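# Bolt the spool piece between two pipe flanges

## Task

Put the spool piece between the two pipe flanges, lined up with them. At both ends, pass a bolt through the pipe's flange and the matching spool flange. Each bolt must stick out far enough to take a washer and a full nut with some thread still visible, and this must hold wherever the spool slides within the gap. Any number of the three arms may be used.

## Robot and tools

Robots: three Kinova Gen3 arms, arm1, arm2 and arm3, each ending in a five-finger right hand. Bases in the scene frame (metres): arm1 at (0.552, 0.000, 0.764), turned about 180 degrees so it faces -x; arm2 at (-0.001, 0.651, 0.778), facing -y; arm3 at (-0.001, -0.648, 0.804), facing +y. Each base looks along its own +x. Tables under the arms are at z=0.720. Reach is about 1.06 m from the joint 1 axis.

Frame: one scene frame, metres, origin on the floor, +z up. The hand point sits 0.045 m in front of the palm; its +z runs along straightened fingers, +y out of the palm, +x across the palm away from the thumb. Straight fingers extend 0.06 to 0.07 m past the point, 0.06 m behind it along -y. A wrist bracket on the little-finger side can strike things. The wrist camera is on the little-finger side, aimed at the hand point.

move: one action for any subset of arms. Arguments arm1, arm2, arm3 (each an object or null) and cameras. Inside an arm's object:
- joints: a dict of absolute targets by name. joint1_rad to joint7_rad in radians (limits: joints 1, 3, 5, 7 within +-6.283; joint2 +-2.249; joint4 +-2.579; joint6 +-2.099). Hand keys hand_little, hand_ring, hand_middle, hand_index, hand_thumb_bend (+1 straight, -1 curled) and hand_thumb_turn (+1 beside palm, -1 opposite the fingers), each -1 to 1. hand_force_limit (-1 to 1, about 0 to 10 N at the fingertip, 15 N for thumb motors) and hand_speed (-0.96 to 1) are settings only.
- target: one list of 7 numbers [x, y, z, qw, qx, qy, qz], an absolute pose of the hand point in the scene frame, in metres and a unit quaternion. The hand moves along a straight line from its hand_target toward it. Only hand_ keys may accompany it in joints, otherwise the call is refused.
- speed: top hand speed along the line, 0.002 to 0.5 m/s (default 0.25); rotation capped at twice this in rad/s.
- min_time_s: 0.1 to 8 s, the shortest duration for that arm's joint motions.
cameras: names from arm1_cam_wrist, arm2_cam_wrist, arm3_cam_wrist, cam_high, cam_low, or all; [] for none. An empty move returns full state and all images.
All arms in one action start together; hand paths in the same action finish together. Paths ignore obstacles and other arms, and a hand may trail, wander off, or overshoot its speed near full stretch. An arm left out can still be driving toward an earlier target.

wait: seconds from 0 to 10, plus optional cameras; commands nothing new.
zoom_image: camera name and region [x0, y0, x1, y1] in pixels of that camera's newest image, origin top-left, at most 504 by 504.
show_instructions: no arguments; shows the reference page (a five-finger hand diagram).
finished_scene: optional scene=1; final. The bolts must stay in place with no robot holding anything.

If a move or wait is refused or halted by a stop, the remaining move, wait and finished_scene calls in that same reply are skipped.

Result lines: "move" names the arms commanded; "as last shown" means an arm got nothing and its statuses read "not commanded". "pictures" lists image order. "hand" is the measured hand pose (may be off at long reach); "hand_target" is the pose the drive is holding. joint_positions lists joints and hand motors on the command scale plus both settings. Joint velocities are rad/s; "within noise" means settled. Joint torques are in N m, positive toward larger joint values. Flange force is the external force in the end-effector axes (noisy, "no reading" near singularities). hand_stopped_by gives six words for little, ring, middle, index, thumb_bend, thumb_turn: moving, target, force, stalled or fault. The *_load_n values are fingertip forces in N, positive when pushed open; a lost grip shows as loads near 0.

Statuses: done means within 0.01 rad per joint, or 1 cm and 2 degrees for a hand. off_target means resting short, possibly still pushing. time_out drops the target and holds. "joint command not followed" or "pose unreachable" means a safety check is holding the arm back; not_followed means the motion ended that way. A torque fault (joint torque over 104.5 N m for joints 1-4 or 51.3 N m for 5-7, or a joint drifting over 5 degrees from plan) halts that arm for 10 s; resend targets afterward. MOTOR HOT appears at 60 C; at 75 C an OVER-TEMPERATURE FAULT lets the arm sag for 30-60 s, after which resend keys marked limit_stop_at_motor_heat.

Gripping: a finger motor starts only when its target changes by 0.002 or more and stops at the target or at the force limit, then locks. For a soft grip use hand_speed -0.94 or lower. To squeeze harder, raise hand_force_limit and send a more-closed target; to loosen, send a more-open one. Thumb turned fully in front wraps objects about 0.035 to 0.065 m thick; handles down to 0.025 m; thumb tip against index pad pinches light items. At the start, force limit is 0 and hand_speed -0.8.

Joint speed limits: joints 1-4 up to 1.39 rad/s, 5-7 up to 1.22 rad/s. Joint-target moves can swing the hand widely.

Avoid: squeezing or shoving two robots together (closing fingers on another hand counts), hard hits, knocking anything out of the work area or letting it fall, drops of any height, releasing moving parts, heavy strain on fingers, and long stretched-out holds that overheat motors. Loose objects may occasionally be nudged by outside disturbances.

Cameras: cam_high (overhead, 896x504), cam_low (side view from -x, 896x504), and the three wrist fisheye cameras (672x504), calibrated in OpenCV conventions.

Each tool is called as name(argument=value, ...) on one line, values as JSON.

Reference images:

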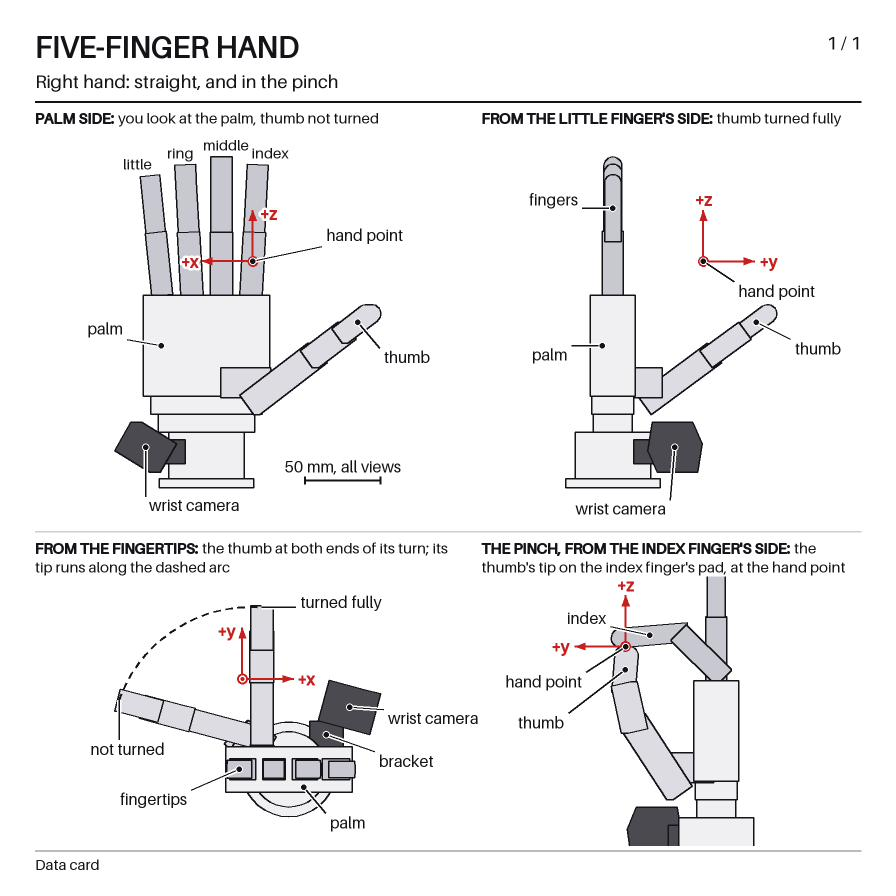

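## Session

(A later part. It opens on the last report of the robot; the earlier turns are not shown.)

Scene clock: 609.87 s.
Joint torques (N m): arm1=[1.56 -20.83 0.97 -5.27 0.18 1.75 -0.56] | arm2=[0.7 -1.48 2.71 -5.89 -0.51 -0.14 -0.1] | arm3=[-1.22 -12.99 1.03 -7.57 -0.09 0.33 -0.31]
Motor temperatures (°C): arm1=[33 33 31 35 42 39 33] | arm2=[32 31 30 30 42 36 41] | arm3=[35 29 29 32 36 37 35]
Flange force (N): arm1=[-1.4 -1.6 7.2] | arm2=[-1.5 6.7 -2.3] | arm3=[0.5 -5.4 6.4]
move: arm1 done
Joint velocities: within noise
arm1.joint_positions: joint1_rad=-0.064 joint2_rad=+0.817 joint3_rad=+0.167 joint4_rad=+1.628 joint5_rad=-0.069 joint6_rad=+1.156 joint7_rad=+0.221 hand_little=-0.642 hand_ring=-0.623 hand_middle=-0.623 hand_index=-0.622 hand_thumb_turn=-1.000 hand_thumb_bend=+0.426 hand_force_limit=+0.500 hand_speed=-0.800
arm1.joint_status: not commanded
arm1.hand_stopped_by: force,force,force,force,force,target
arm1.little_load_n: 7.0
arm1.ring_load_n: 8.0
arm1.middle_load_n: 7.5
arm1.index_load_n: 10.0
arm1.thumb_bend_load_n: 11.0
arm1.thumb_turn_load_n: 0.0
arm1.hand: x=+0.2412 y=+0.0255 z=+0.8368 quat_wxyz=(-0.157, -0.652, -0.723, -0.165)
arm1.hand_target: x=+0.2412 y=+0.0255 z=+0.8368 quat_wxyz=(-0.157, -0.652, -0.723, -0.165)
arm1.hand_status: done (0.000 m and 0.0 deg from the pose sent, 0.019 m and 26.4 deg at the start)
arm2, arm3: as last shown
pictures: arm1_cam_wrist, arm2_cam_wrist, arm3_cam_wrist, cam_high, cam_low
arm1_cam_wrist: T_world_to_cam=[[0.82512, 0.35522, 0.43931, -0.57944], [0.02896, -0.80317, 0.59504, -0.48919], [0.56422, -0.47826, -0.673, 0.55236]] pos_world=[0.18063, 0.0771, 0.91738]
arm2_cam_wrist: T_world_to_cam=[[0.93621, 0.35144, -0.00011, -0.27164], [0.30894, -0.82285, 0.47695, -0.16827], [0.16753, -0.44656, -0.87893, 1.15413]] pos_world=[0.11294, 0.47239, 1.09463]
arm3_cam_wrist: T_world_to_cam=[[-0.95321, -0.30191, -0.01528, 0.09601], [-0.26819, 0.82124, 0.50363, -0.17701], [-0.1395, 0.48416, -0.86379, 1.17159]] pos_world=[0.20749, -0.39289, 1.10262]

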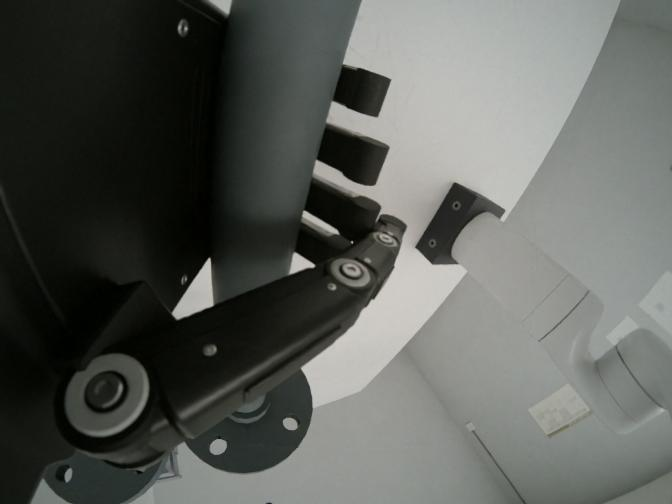

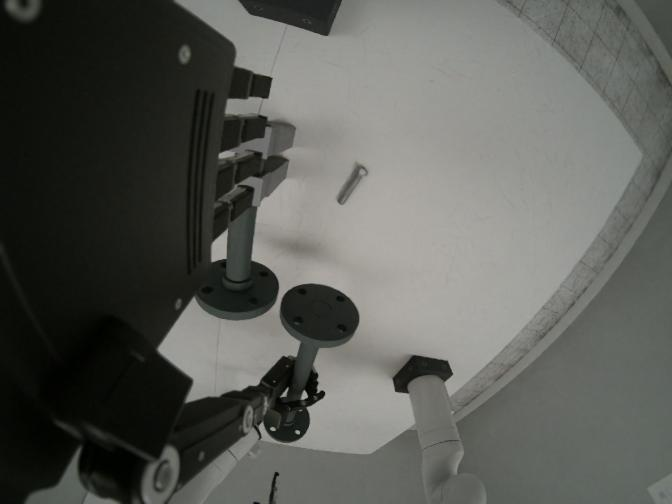

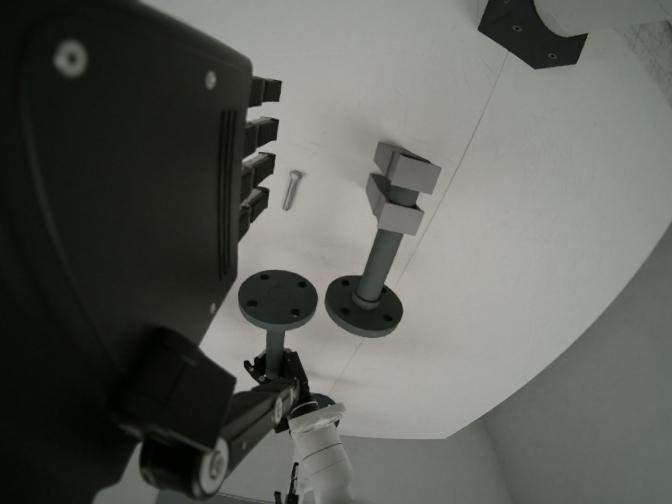

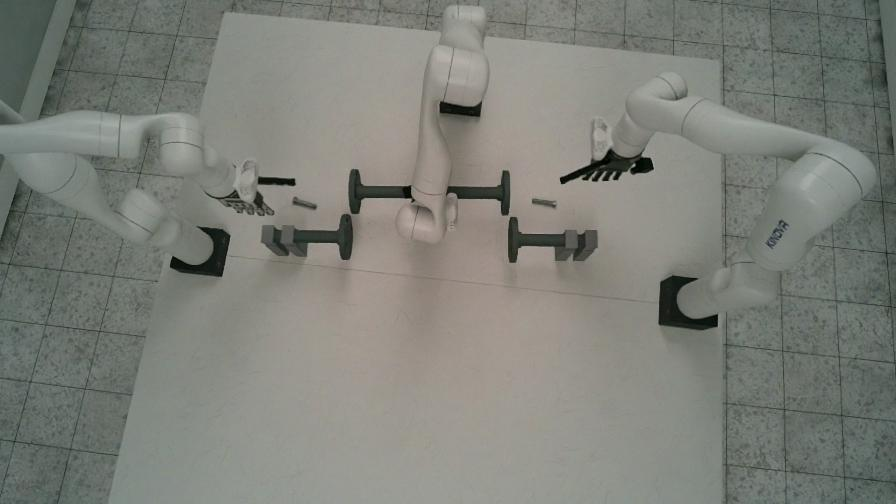

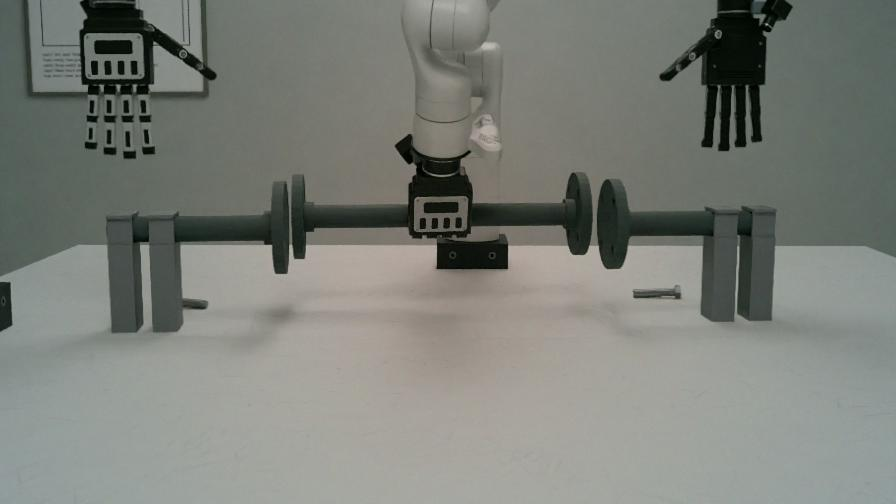

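move(arm1={"target": [0.1800, 0.0198, 0.8363, 0.1536, 0.6559, 0.7215, 0.1602], "speed": 0.06}, cameras=["arm2_cam_wrist", "arm3_cam_wrist", "cam_high", "cam_low"])

zoom_image(camera="cam_high", region=[320, 170, 400, 270])

zoom_image(camera="cam_high", region=[470, 170, 550, 270])

zoom_image(camera="cam_low", region=[240, 165, 360, 285])

zoom_image(camera="cam_low", region=[540, 165, 660, 285])

zoom_image(camera="arm2_cam_wrist", region=[190, 240, 390, 360])

zoom_image(camera="arm3_cam_wrist", region=[235, 250, 415, 350])

Scene clock: 677.87 s.
Joint torques (N m): arm1=[1.59 -23.18 1.03 -6.27 0.17 1.72 -0.58] | arm2=[0.65 -1.39 2.56 -5.92 -0.5 -0.14 -0.08] | arm3=[-1.23 -12.96 0.99 -7.59 -0.11 0.33 -0.31]
Motor temperatures (°C): arm1=[33 33 31 35 42 39 33] | arm2=[32 31 29 30 42 36 41] | arm3=[35 29 29 32 36 37 35]
Flange force (N): arm1=[-1.3 -1.4 7.1] | arm2=[-1.0 6.2 -2.6] | arm3=[0.6 -5.4 6.4]
move: arm1 done
Joint velocities: within noise
arm1.joint_positions: joint1_rad=-0.062 joint2_rad=+0.909 joint3_rad=+0.166 joint4_rad=+1.393 joint5_rad=-0.084 joint6_rad=+1.289 joint7_rad=+0.204 hand_little=-0.642 hand_ring=-0.623 hand_middle=-0.623 hand_index=-0.622 hand_thumb_turn=-1.000 hand_thumb_bend=+0.426 hand_force_limit=+0.500 hand_speed=-0.800
arm1.joint_status: not commanded
arm1.hand_stopped_by: force,force,force,force,force,target
arm1.little_load_n: 7.0
arm1.ring_load_n: 8.0
arm1.middle_load_n: 7.5
arm1.index_load_n: 10.0
arm1.thumb_bend_load_n: 11.0
arm1.thumb_turn_load_n: 0.0
arm1.hand: x=+0.1800 y=+0.0198 z=+0.8363 quat_wxyz=(-0.154, -0.656, -0.721, -0.160)
arm1.hand_target: x=+0.1800 y=+0.0198 z=+0.8363 quat_wxyz=(-0.154, -0.656, -0.721, -0.160)
arm1.hand_status: done (0.000 m and 0.0 deg from the pose sent, 0.061 m and 0.8 deg at the start)
arm2, arm3: as last shown
arm2_cam_wrist: T_world_to_cam=[[0.93621, 0.35144, -0.00011, -0.27164], [0.30894, -0.82285, 0.47695, -0.16827], [0.16753, -0.44656, -0.87893, 1.15413]] pos_world=[0.11294, 0.47239, 1.09463]
arm3_cam_wrist: T_world_to_cam=[[-0.95321, -0.30191, -0.01528, 0.09601], [-0.26819, 0.82124, 0.50363, -0.17701], [-0.1395, 0.48416, -0.86379, 1.17159]] pos_world=[0.20749, -0.39289, 1.10262]

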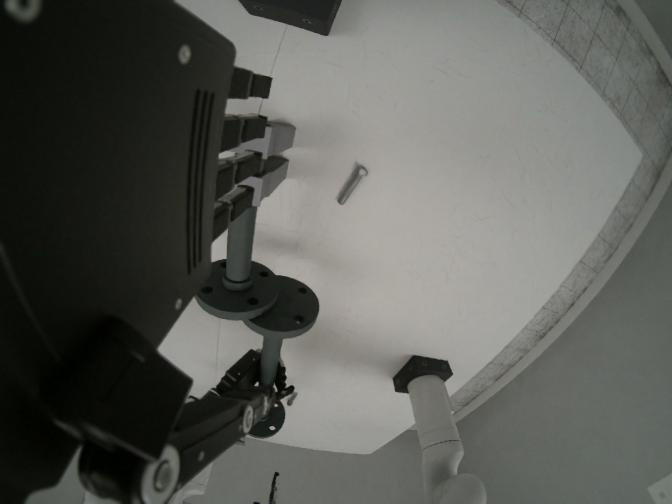

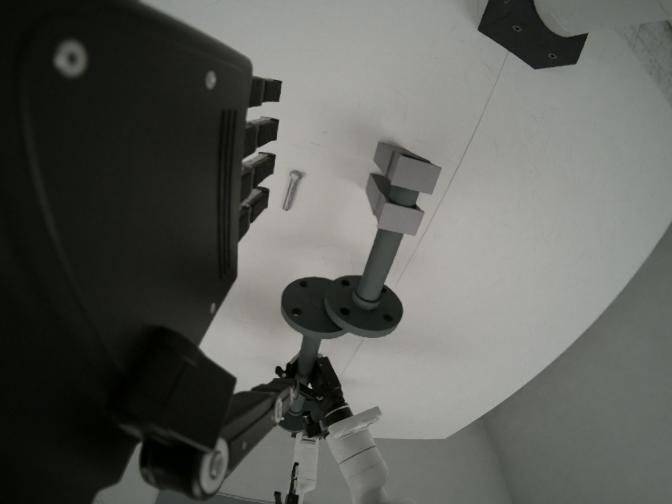

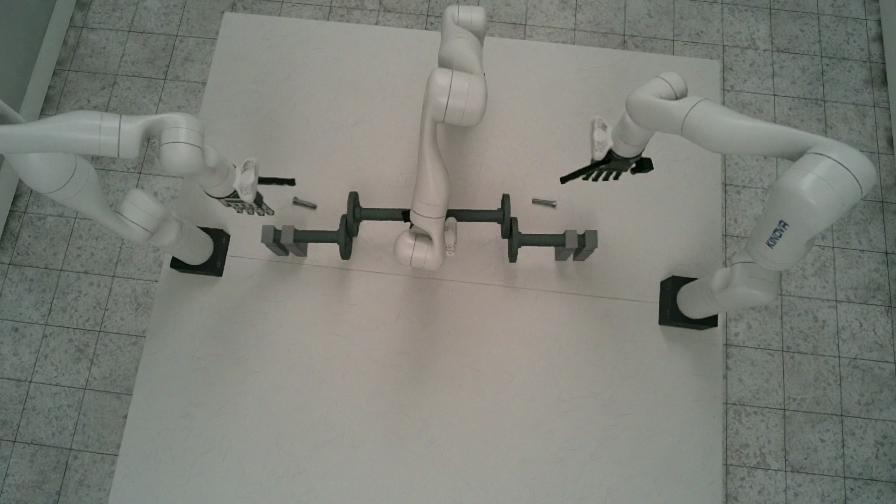

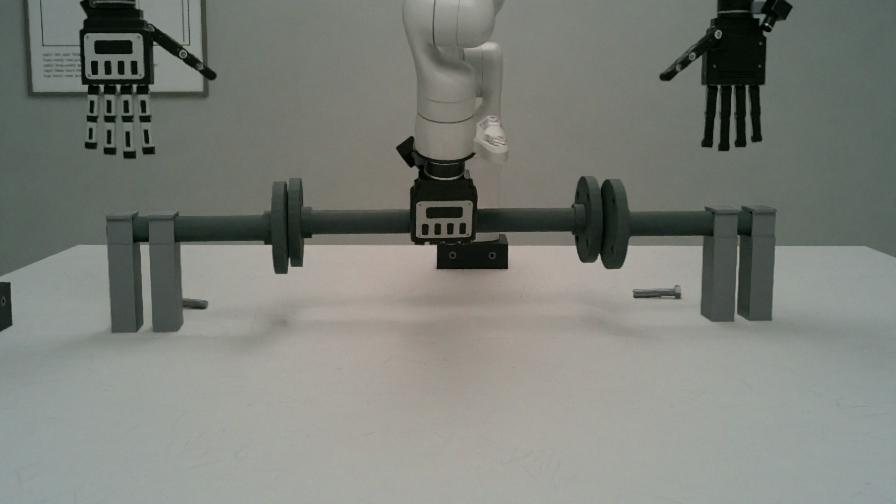

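Scaled by 5.040 from the camera's image (finer frame: 1280x720).

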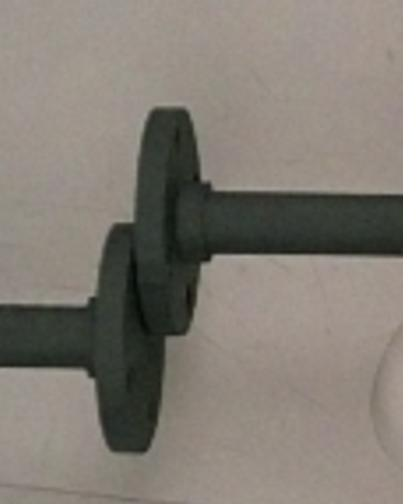

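Scaled by 5.040 from the camera's image (finer frame: 1280x720).

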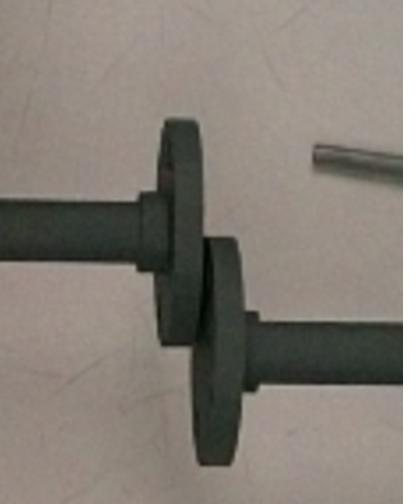

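Scaled by 4.200 from the camera's image (finer frame: 1280x720).

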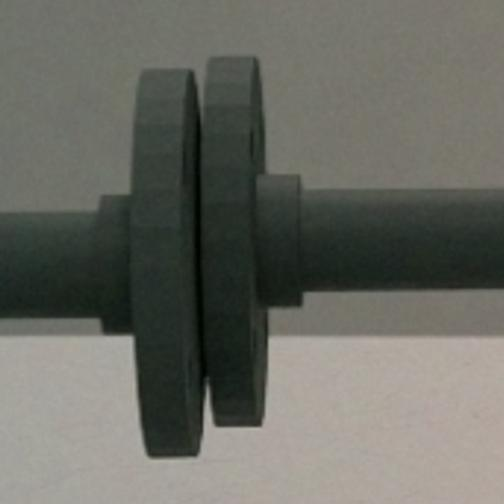

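Scaled by 4.200 from the camera's image (finer frame: 1280x720).

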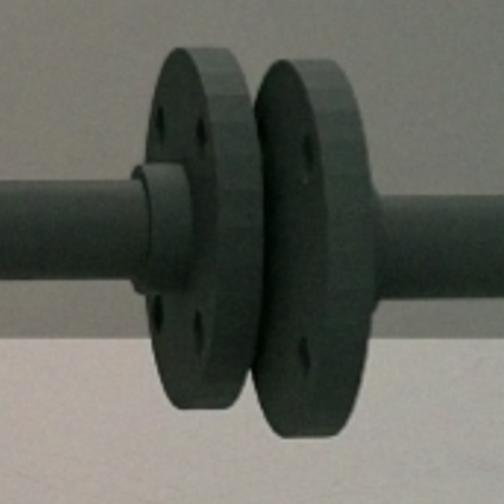

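Scaled by 2.520 from the camera's image (finer frame: 960x720).

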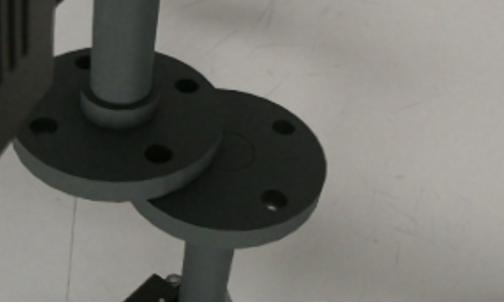

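Scaled by 2.800 from the camera's image (finer frame: 960x720).

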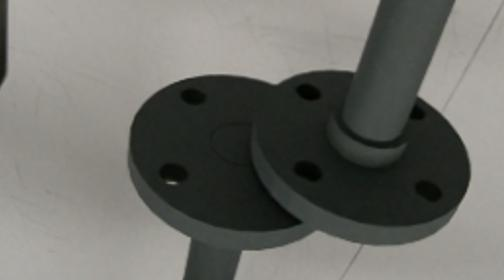

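move(arm1={"target": [0.1190, 0.0149, 0.8373, 0.1536, 0.6559, 0.7215, 0.1602], "speed": 0.04}, cameras=["arm1_cam_wrist", "arm2_cam_wrist", "arm3_cam_wrist", "cam_high", "cam_low"])

zoom_image(camera="cam_high", region=[320, 190, 400, 290])

zoom_image(camera="cam_high", region=[470, 190, 550, 290])

zoom_image(camera="cam_low", region=[240, 165, 360, 285])

zoom_image(camera="cam_low", region=[540, 165, 660, 285])

zoom_image(camera="arm2_cam_wrist", region=[190, 240, 310, 340])

zoom_image(camera="arm3_cam_wrist", region=[305, 255, 425, 355])

Scene clock: 717.73 s.
Joint torques (N m): arm1=[1.58 -25.65 1.07 -7.28 0.14 1.73 -0.57] | arm2=[0.67 -1.4 2.57 -5.88 -0.51 -0.1 -0.11] | arm3=[-1.23 -13.01 0.96 -7.56 -0.14 0.38 -0.31]
Motor temperatures (°C): arm1=[33 33 31 35 42 39 33] | arm2=[32 31 29 30 42 36 41] | arm3=[35 29 29 32 36 37 35]
Flange force (N): arm1=[-1.3 -0.8 7.4] | arm2=[-1.0 6.1 -2.5] | arm3=[0.6 -5.4 6.5]
move: arm1 done
Joint velocities: within noise
arm1.joint_positions: joint1_rad=-0.056 joint2_rad=+1.029 joint3_rad=+0.166 joint4_rad=+1.102 joint5_rad=-0.096 joint6_rad=+1.460 joint7_rad=+0.187 hand_little=-0.642 hand_ring=-0.623 hand_middle=-0.623 hand_index=-0.622 hand_thumb_turn=-1.000 hand_thumb_bend=+0.426 hand_force_limit=+0.500 hand_speed=-0.800
arm1.joint_status: not commanded
arm1.hand_stopped_by: force,force,force,force,force,target
arm1.little_load_n: 7.0
arm1.ring_load_n: 8.0
arm1.middle_load_n: 7.5
arm1.index_load_n: 10.0
arm1.thumb_bend_load_n: 11.0
arm1.thumb_turn_load_n: 0.0
arm1.hand: x=+0.1190 y=+0.0149 z=+0.8373 quat_wxyz=(-0.154, -0.656, -0.721, -0.160)
arm1.hand_target: x=+0.1190 y=+0.0149 z=+0.8373 quat_wxyz=(-0.154, -0.656, -0.721, -0.160)
arm1.hand_status: done (0.000 m and 0.0 deg from the pose sent, 0.061 m and 0.0 deg at the start)
arm2, arm3: as last shown
arm1_cam_wrist: T_world_to_cam=[[0.83288, 0.3499, 0.42882, -0.46717], [0.03064, -0.80275, 0.59552, -0.49509], [0.55261, -0.48286, -0.67932, 0.62331]] pos_world=[0.05982, 0.067, 0.91859]
arm2_cam_wrist: T_world_to_cam=[[0.93621, 0.35144, -0.00011, -0.27164], [0.30894, -0.82285, 0.47695, -0.16827], [0.16753, -0.44656, -0.87893, 1.15413]] pos_world=[0.11294, 0.47239, 1.09463]
arm3_cam_wrist: T_world_to_cam=[[-0.95321, -0.30191, -0.01528, 0.09601], [-0.26819, 0.82124, 0.50363, -0.17701], [-0.1395, 0.48416, -0.86379, 1.17159]] pos_world=[0.20749, -0.39289, 1.10262]

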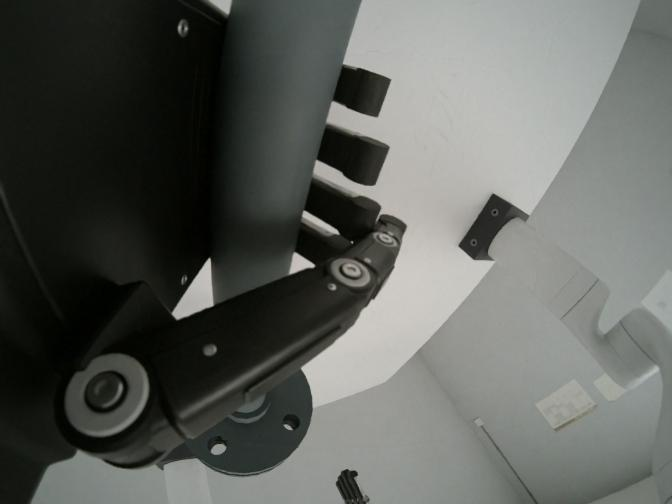

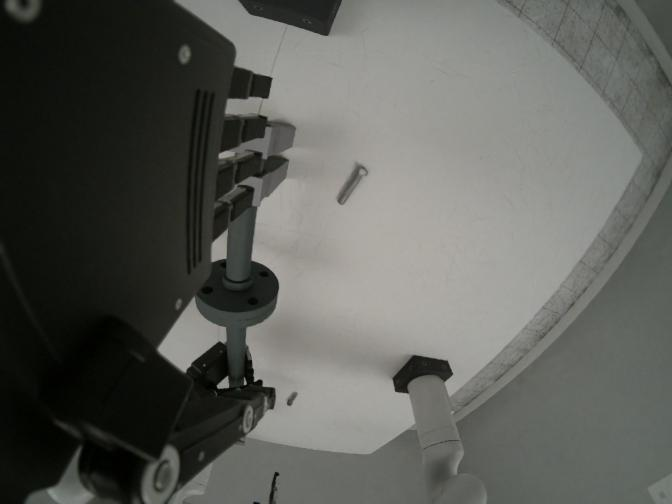

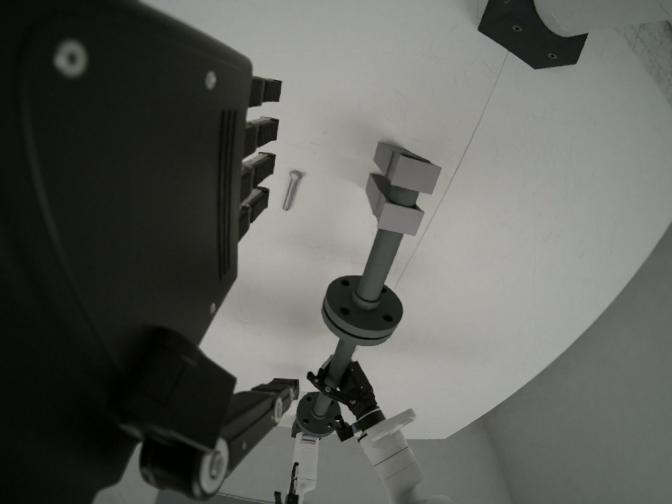

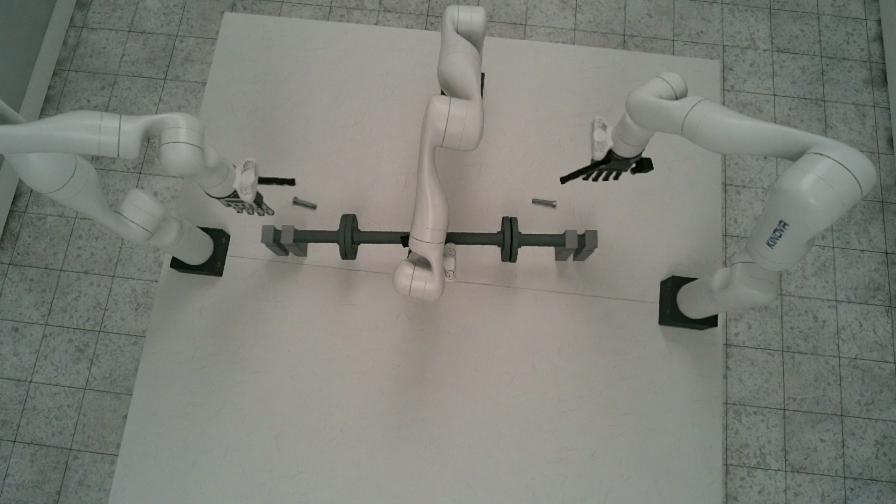

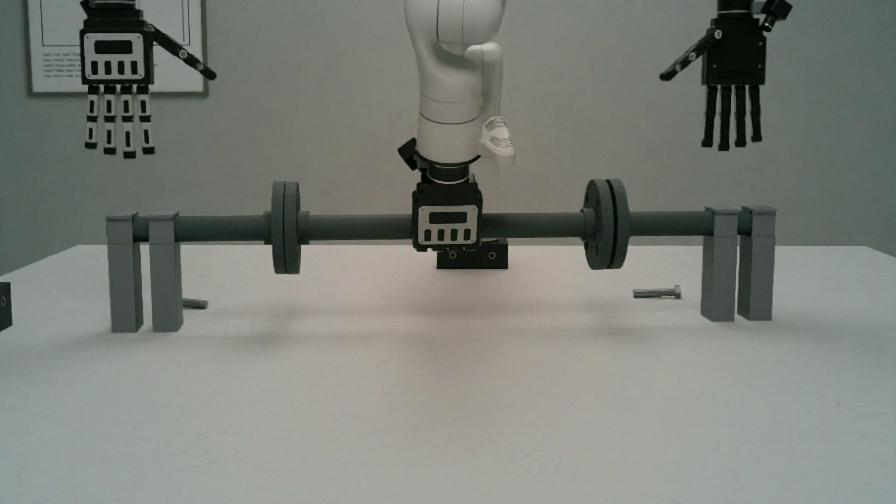

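Scaled by 5.040 from the camera's image (finer frame: 1280x720).

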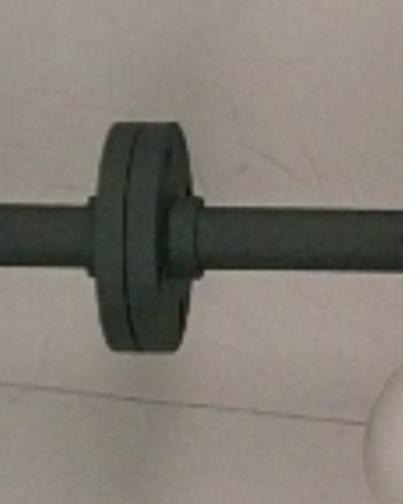

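Scaled by 5.040 from the camera's image (finer frame: 1280x720).

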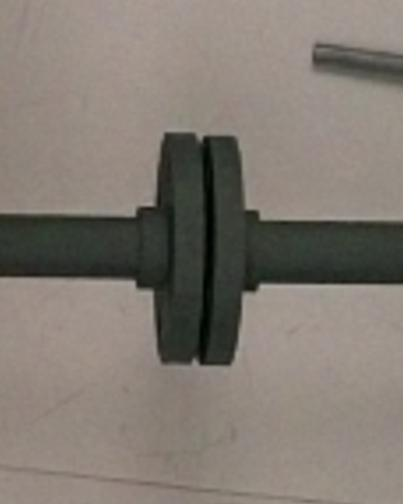

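Scaled by 4.200 from the camera's image (finer frame: 1280x720).

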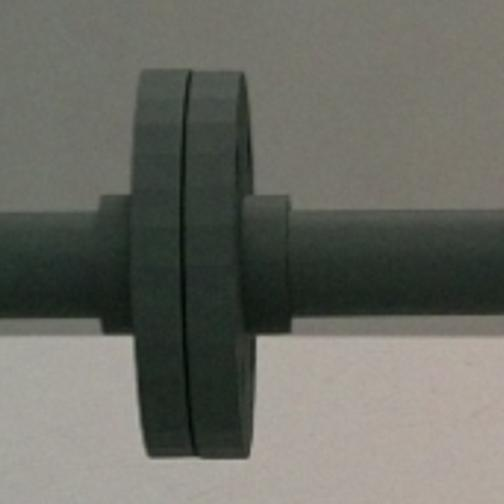

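Scaled by 4.200 from the camera's image (finer frame: 1280x720).

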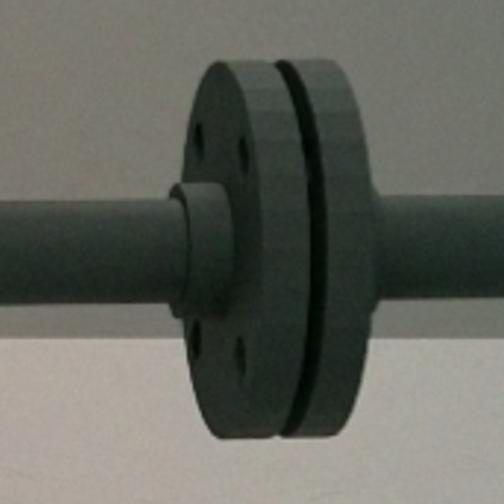

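Scaled by 4.200 from the camera's image (finer frame: 960x720).

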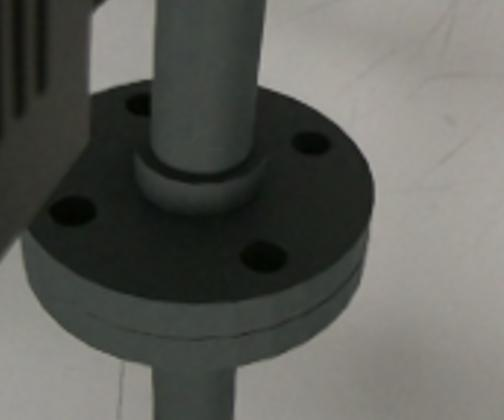

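Scaled by 4.200 from the camera's image (finer frame: 960x720).

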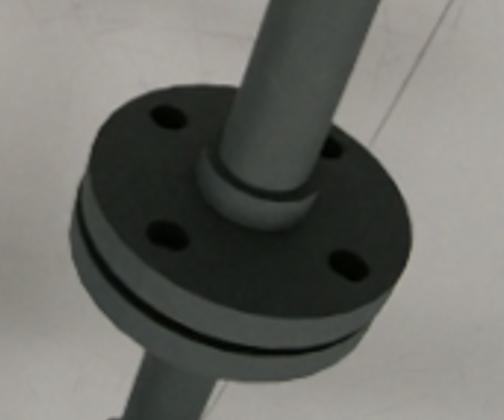

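move(arm1={"target": [0.1191, 0.0124, 0.8373, 0.1536, 0.6559, 0.7215, 0.1602], "speed": 0.02}, cameras=["arm2_cam_wrist", "arm3_cam_wrist", "cam_high", "cam_low"])

zoom_image(camera="arm2_cam_wrist", region=[310, 140, 400, 220])

zoom_image(camera="cam_low", region=[540, 165, 660, 285])

zoom_image(camera="cam_low", region=[240, 165, 360, 285])

Scene clock: 818.50 s.
Joint torques (N m): arm1=[1.58 -25.61 1.05 -7.2 0.13 1.74 -0.58] | arm2=[0.73 -1.35 2.65 -5.9 -0.48 -0.13 -0.08] | arm3=[-1.22 -12.92 0.99 -7.51 -0.12 0.33 -0.34]
Motor temperatures (°C): arm1=[33 34 30 35 42 39 33] | arm2=[32 31 29 30 42 36 41] | arm3=[34 29 29 32 36 37 34]
Flange force (N): arm1=[-1.2 -1.0 7.2] | arm2=[-1.0 6.6 -2.6] | arm3=[0.6 -5.5 6.2]
move: arm1 done
Joint velocities: within noise
arm1.joint_positions: joint1_rad=-0.060 joint2_rad=+1.029 joint3_rad=+0.165 joint4_rad=+1.103 joint5_rad=-0.097 joint6_rad=+1.460 joint7_rad=+0.184 hand_little=-0.642 hand_ring=-0.623 hand_middle=-0.623 hand_index=-0.622 hand_thumb_turn=-1.000 hand_thumb_bend=+0.426 hand_force_limit=+0.500 hand_speed=-0.800
arm1.joint_status: not commanded
arm1.hand_stopped_by: force,force,force,force,force,target
arm1.little_load_n: 7.5
arm1.ring_load_n: 8.5
arm1.middle_load_n: 7.5
arm1.index_load_n: 10.0
arm1.thumb_bend_load_n: 11.0
arm1.thumb_turn_load_n: 0.0
arm1.hand: x=+0.1191 y=+0.0124 z=+0.8373 quat_wxyz=(-0.154, -0.656, -0.721, -0.160)
arm1.hand_target: x=+0.1191 y=+0.0124 z=+0.8373 quat_wxyz=(-0.154, -0.656, -0.721, -0.160)
arm1.hand_status: done (0.000 m and 0.0 deg from the pose sent, 0.003 m and 0.0 deg at the start)
arm2, arm3: as last shown
arm2_cam_wrist: T_world_to_cam=[[0.93621, 0.35144, -0.00011, -0.27164], [0.30894, -0.82285, 0.47695, -0.16827], [0.16753, -0.44656, -0.87893, 1.15413]] pos_world=[0.11294, 0.47239, 1.09463]
arm3_cam_wrist: T_world_to_cam=[[-0.95321, -0.30191, -0.01528, 0.09601], [-0.26819, 0.82124, 0.50363, -0.17701], [-0.1395, 0.48416, -0.86379, 1.17159]] pos_world=[0.20749, -0.39289, 1.10262]

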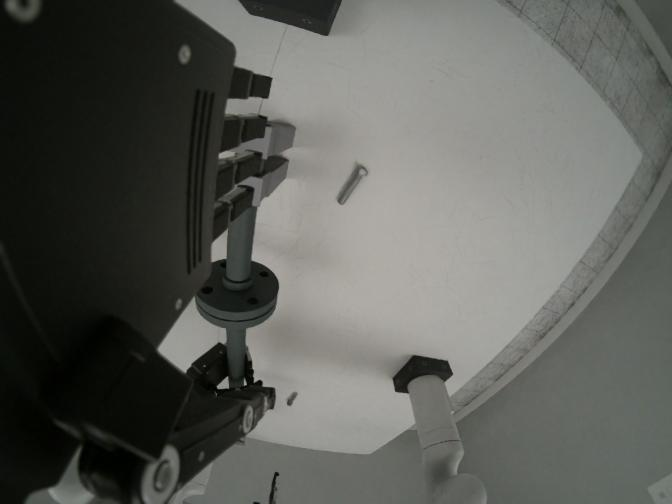

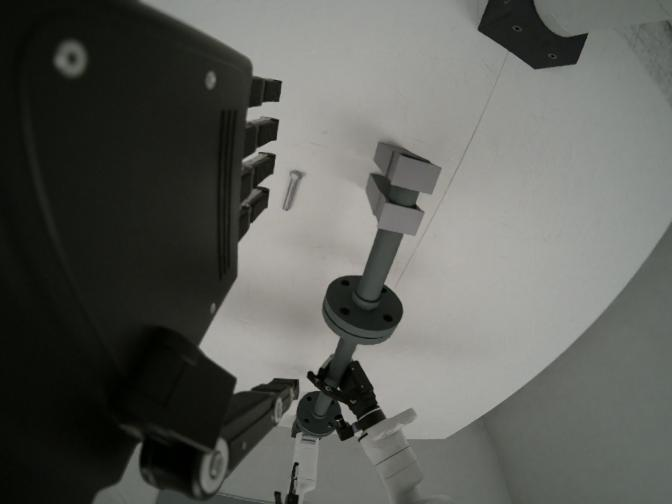

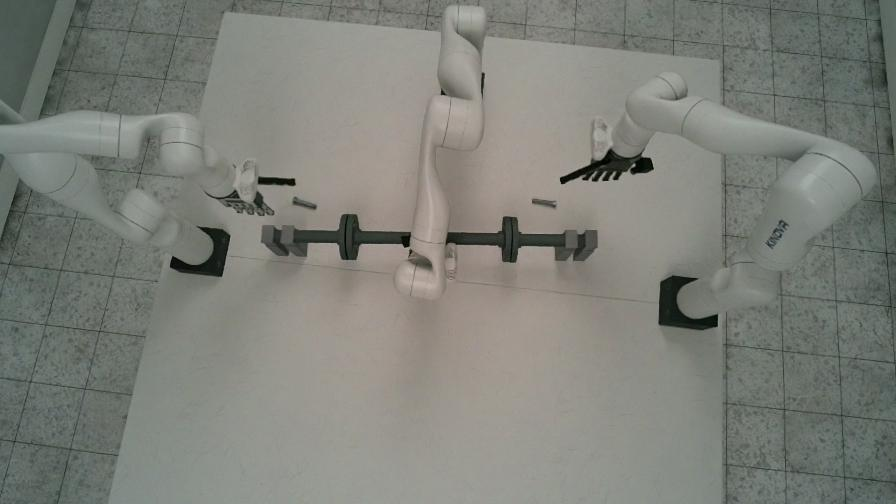

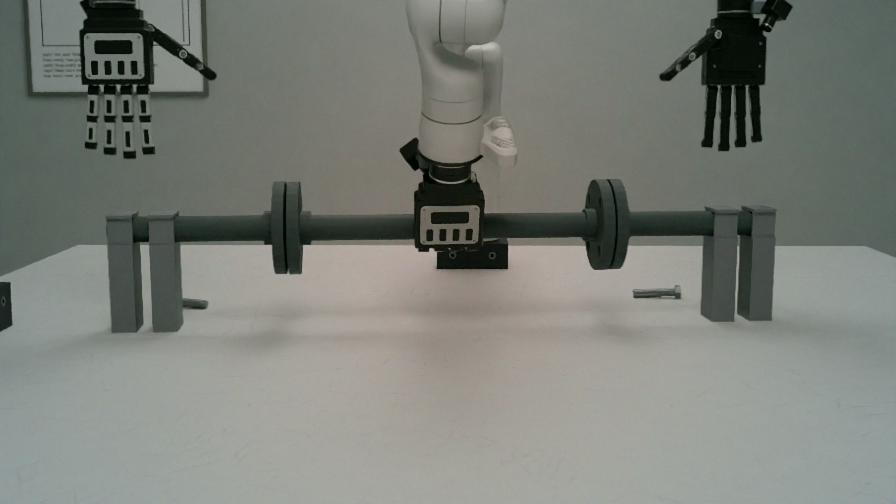

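Scaled by 5.600 from the camera's image (finer frame: 960x720).

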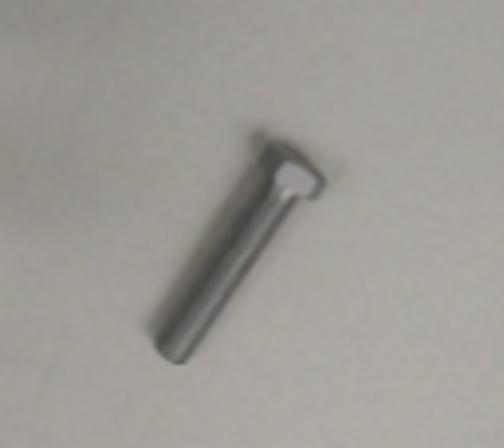

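Scaled by 4.200 from the camera's image (finer frame: 1280x720).

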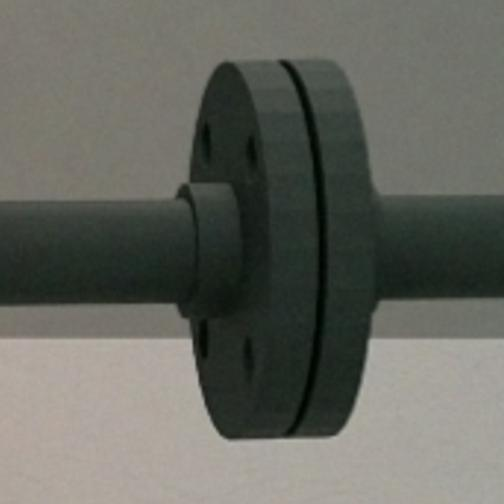

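Scaled by 4.200 from the camera's image (finer frame: 1280x720).

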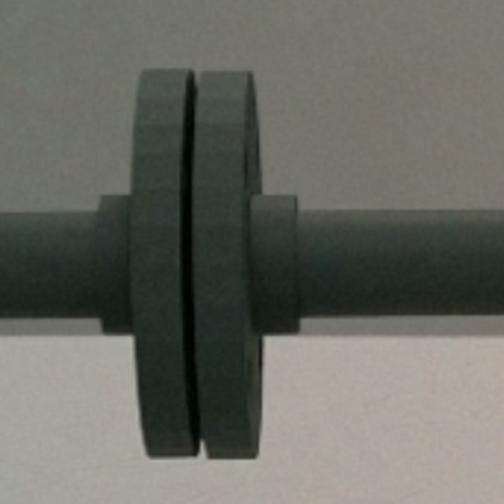

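move(arm2={"target": [0.1543, 0.4066, 0.83, -0.3532, 0.6786, 0.5713, -0.2974], "speed": 0.2, "joints": {"hand_thumb_turn": -1.0, "hand_thumb_bend": 0.4, "hand_index": 0.0, "hand_speed": -0.3, "hand_force_limit": -0.3}}, cameras=["arm2_cam_wrist", "cam_high", "cam_low"])

zoom_image(camera="arm2_cam_wrist", region=[220, 60, 460, 300])

Scene clock: 849.97 s.
Joint torques (N m): arm1=[1.6 -25.6 1.04 -7.24 0.13 1.72 -0.57] | arm2=[0.76 -14.55 -0.77 -0.48 -0.95 1.91 -0.13] | arm3=[-1.2 -13 0.92 -7.63 -0.1 0.34 -0.27]
Motor temperatures (°C): arm1=[33 36 30 35 42 39 33] | arm2=[32 31 29 30 42 36 41] | arm3=[34 29 29 32 36 37 34]
Flange force (N): arm1=[-1.3 -0.8 7.3] | arm2=[-0.2 -1.7 -5.2] | arm3=[0.6 -5.2 6.4]
move: arm2 done
Joint velocities: within noise
arm1, arm3: as last shown
arm1.little_load_n: 6.5
arm1.ring_load_n: 8.0
arm2.joint_positions: joint1_rad=-0.587 joint2_rad=+0.944 joint3_rad=-0.709 joint4_rad=+1.808 joint5_rad=+0.574 joint6_rad=+1.648 joint7_rad=-3.413 hand_little=+1.000 hand_ring=+1.000 hand_middle=+1.000 hand_index=+0.000 hand_thumb_turn=-1.000 hand_thumb_bend=+0.400 hand_force_limit=-0.300 hand_speed=-0.300
arm2.joint_status: all done
arm2.hand_stopped_by: target,target,target,target,target,target
arm2.little_load_n: 0.0
arm2.ring_load_n: 0.0
arm2.middle_load_n: 0.0
arm2.index_load_n: 0.0
arm2.thumb_bend_load_n: 0.0
arm2.thumb_turn_load_n: 0.0
arm2.hand: x=+0.1543 y=+0.4066 z=+0.8300 quat_wxyz=(+0.353, -0.679, -0.571, +0.297)
arm2.hand_target: x=+0.1543 y=+0.4066 z=+0.8300 quat_wxyz=(+0.353, -0.679, -0.571, +0.297)
arm2.hand_status: done (0.000 m and 0.0 deg from the pose sent, 0.172 m and 56.6 deg at the start)
arm2_cam_wrist: T_world_to_cam=[[0.59029, 0.18571, -0.78554, 0.483], [0.38224, -0.92145, 0.0694, 0.26135], [-0.71095, -0.34123, -0.61491, 0.86827]] pos_world=[0.23228, 0.4474, 0.89518]

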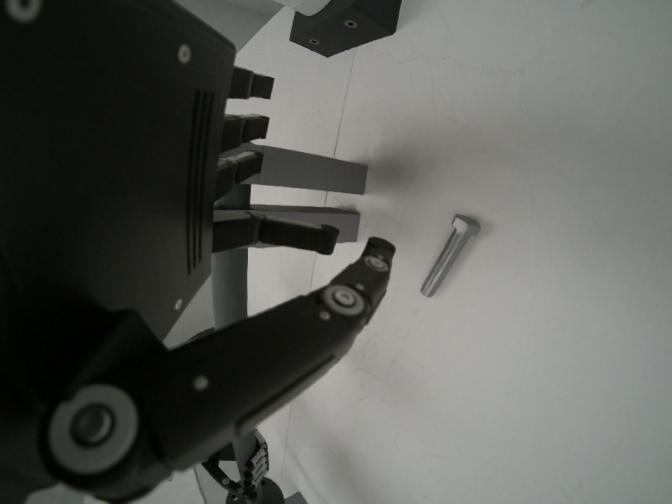

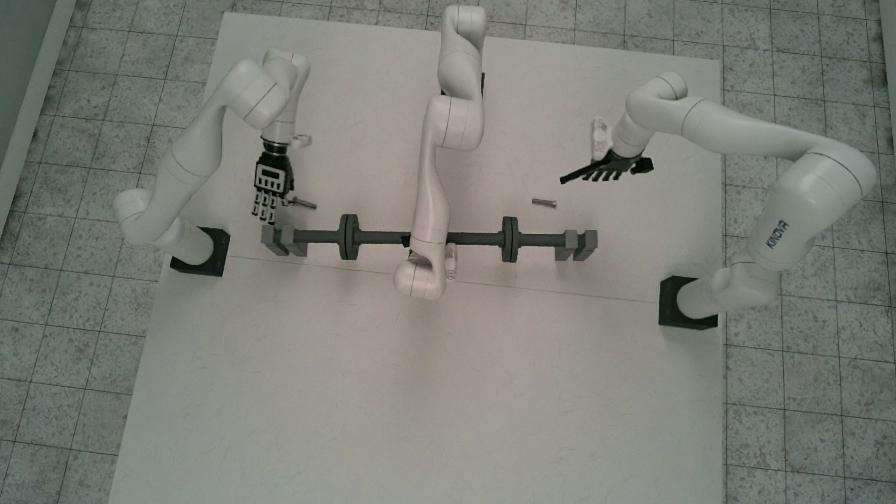

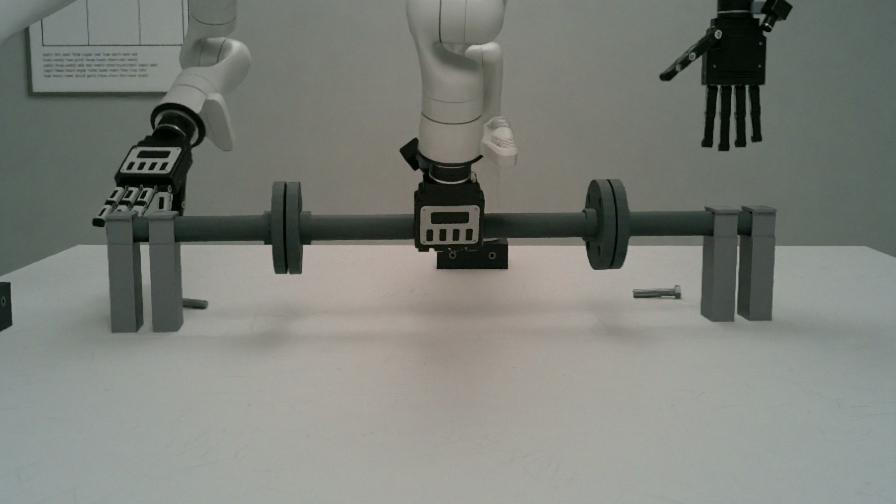

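Scaled by 2.100 from the camera's image (finer frame: 960x720).

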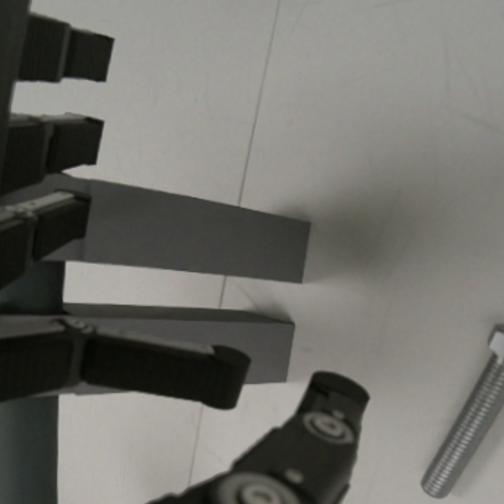

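zoom_image(camera="arm2_cam_wrist", region=[380, 190, 520, 310])

Scaled by 3.600 from the camera's image (finer frame: 960x720).

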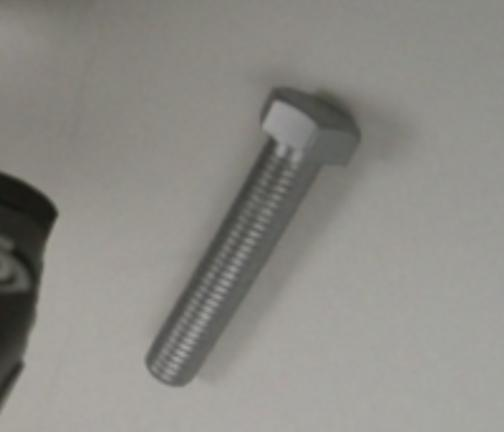

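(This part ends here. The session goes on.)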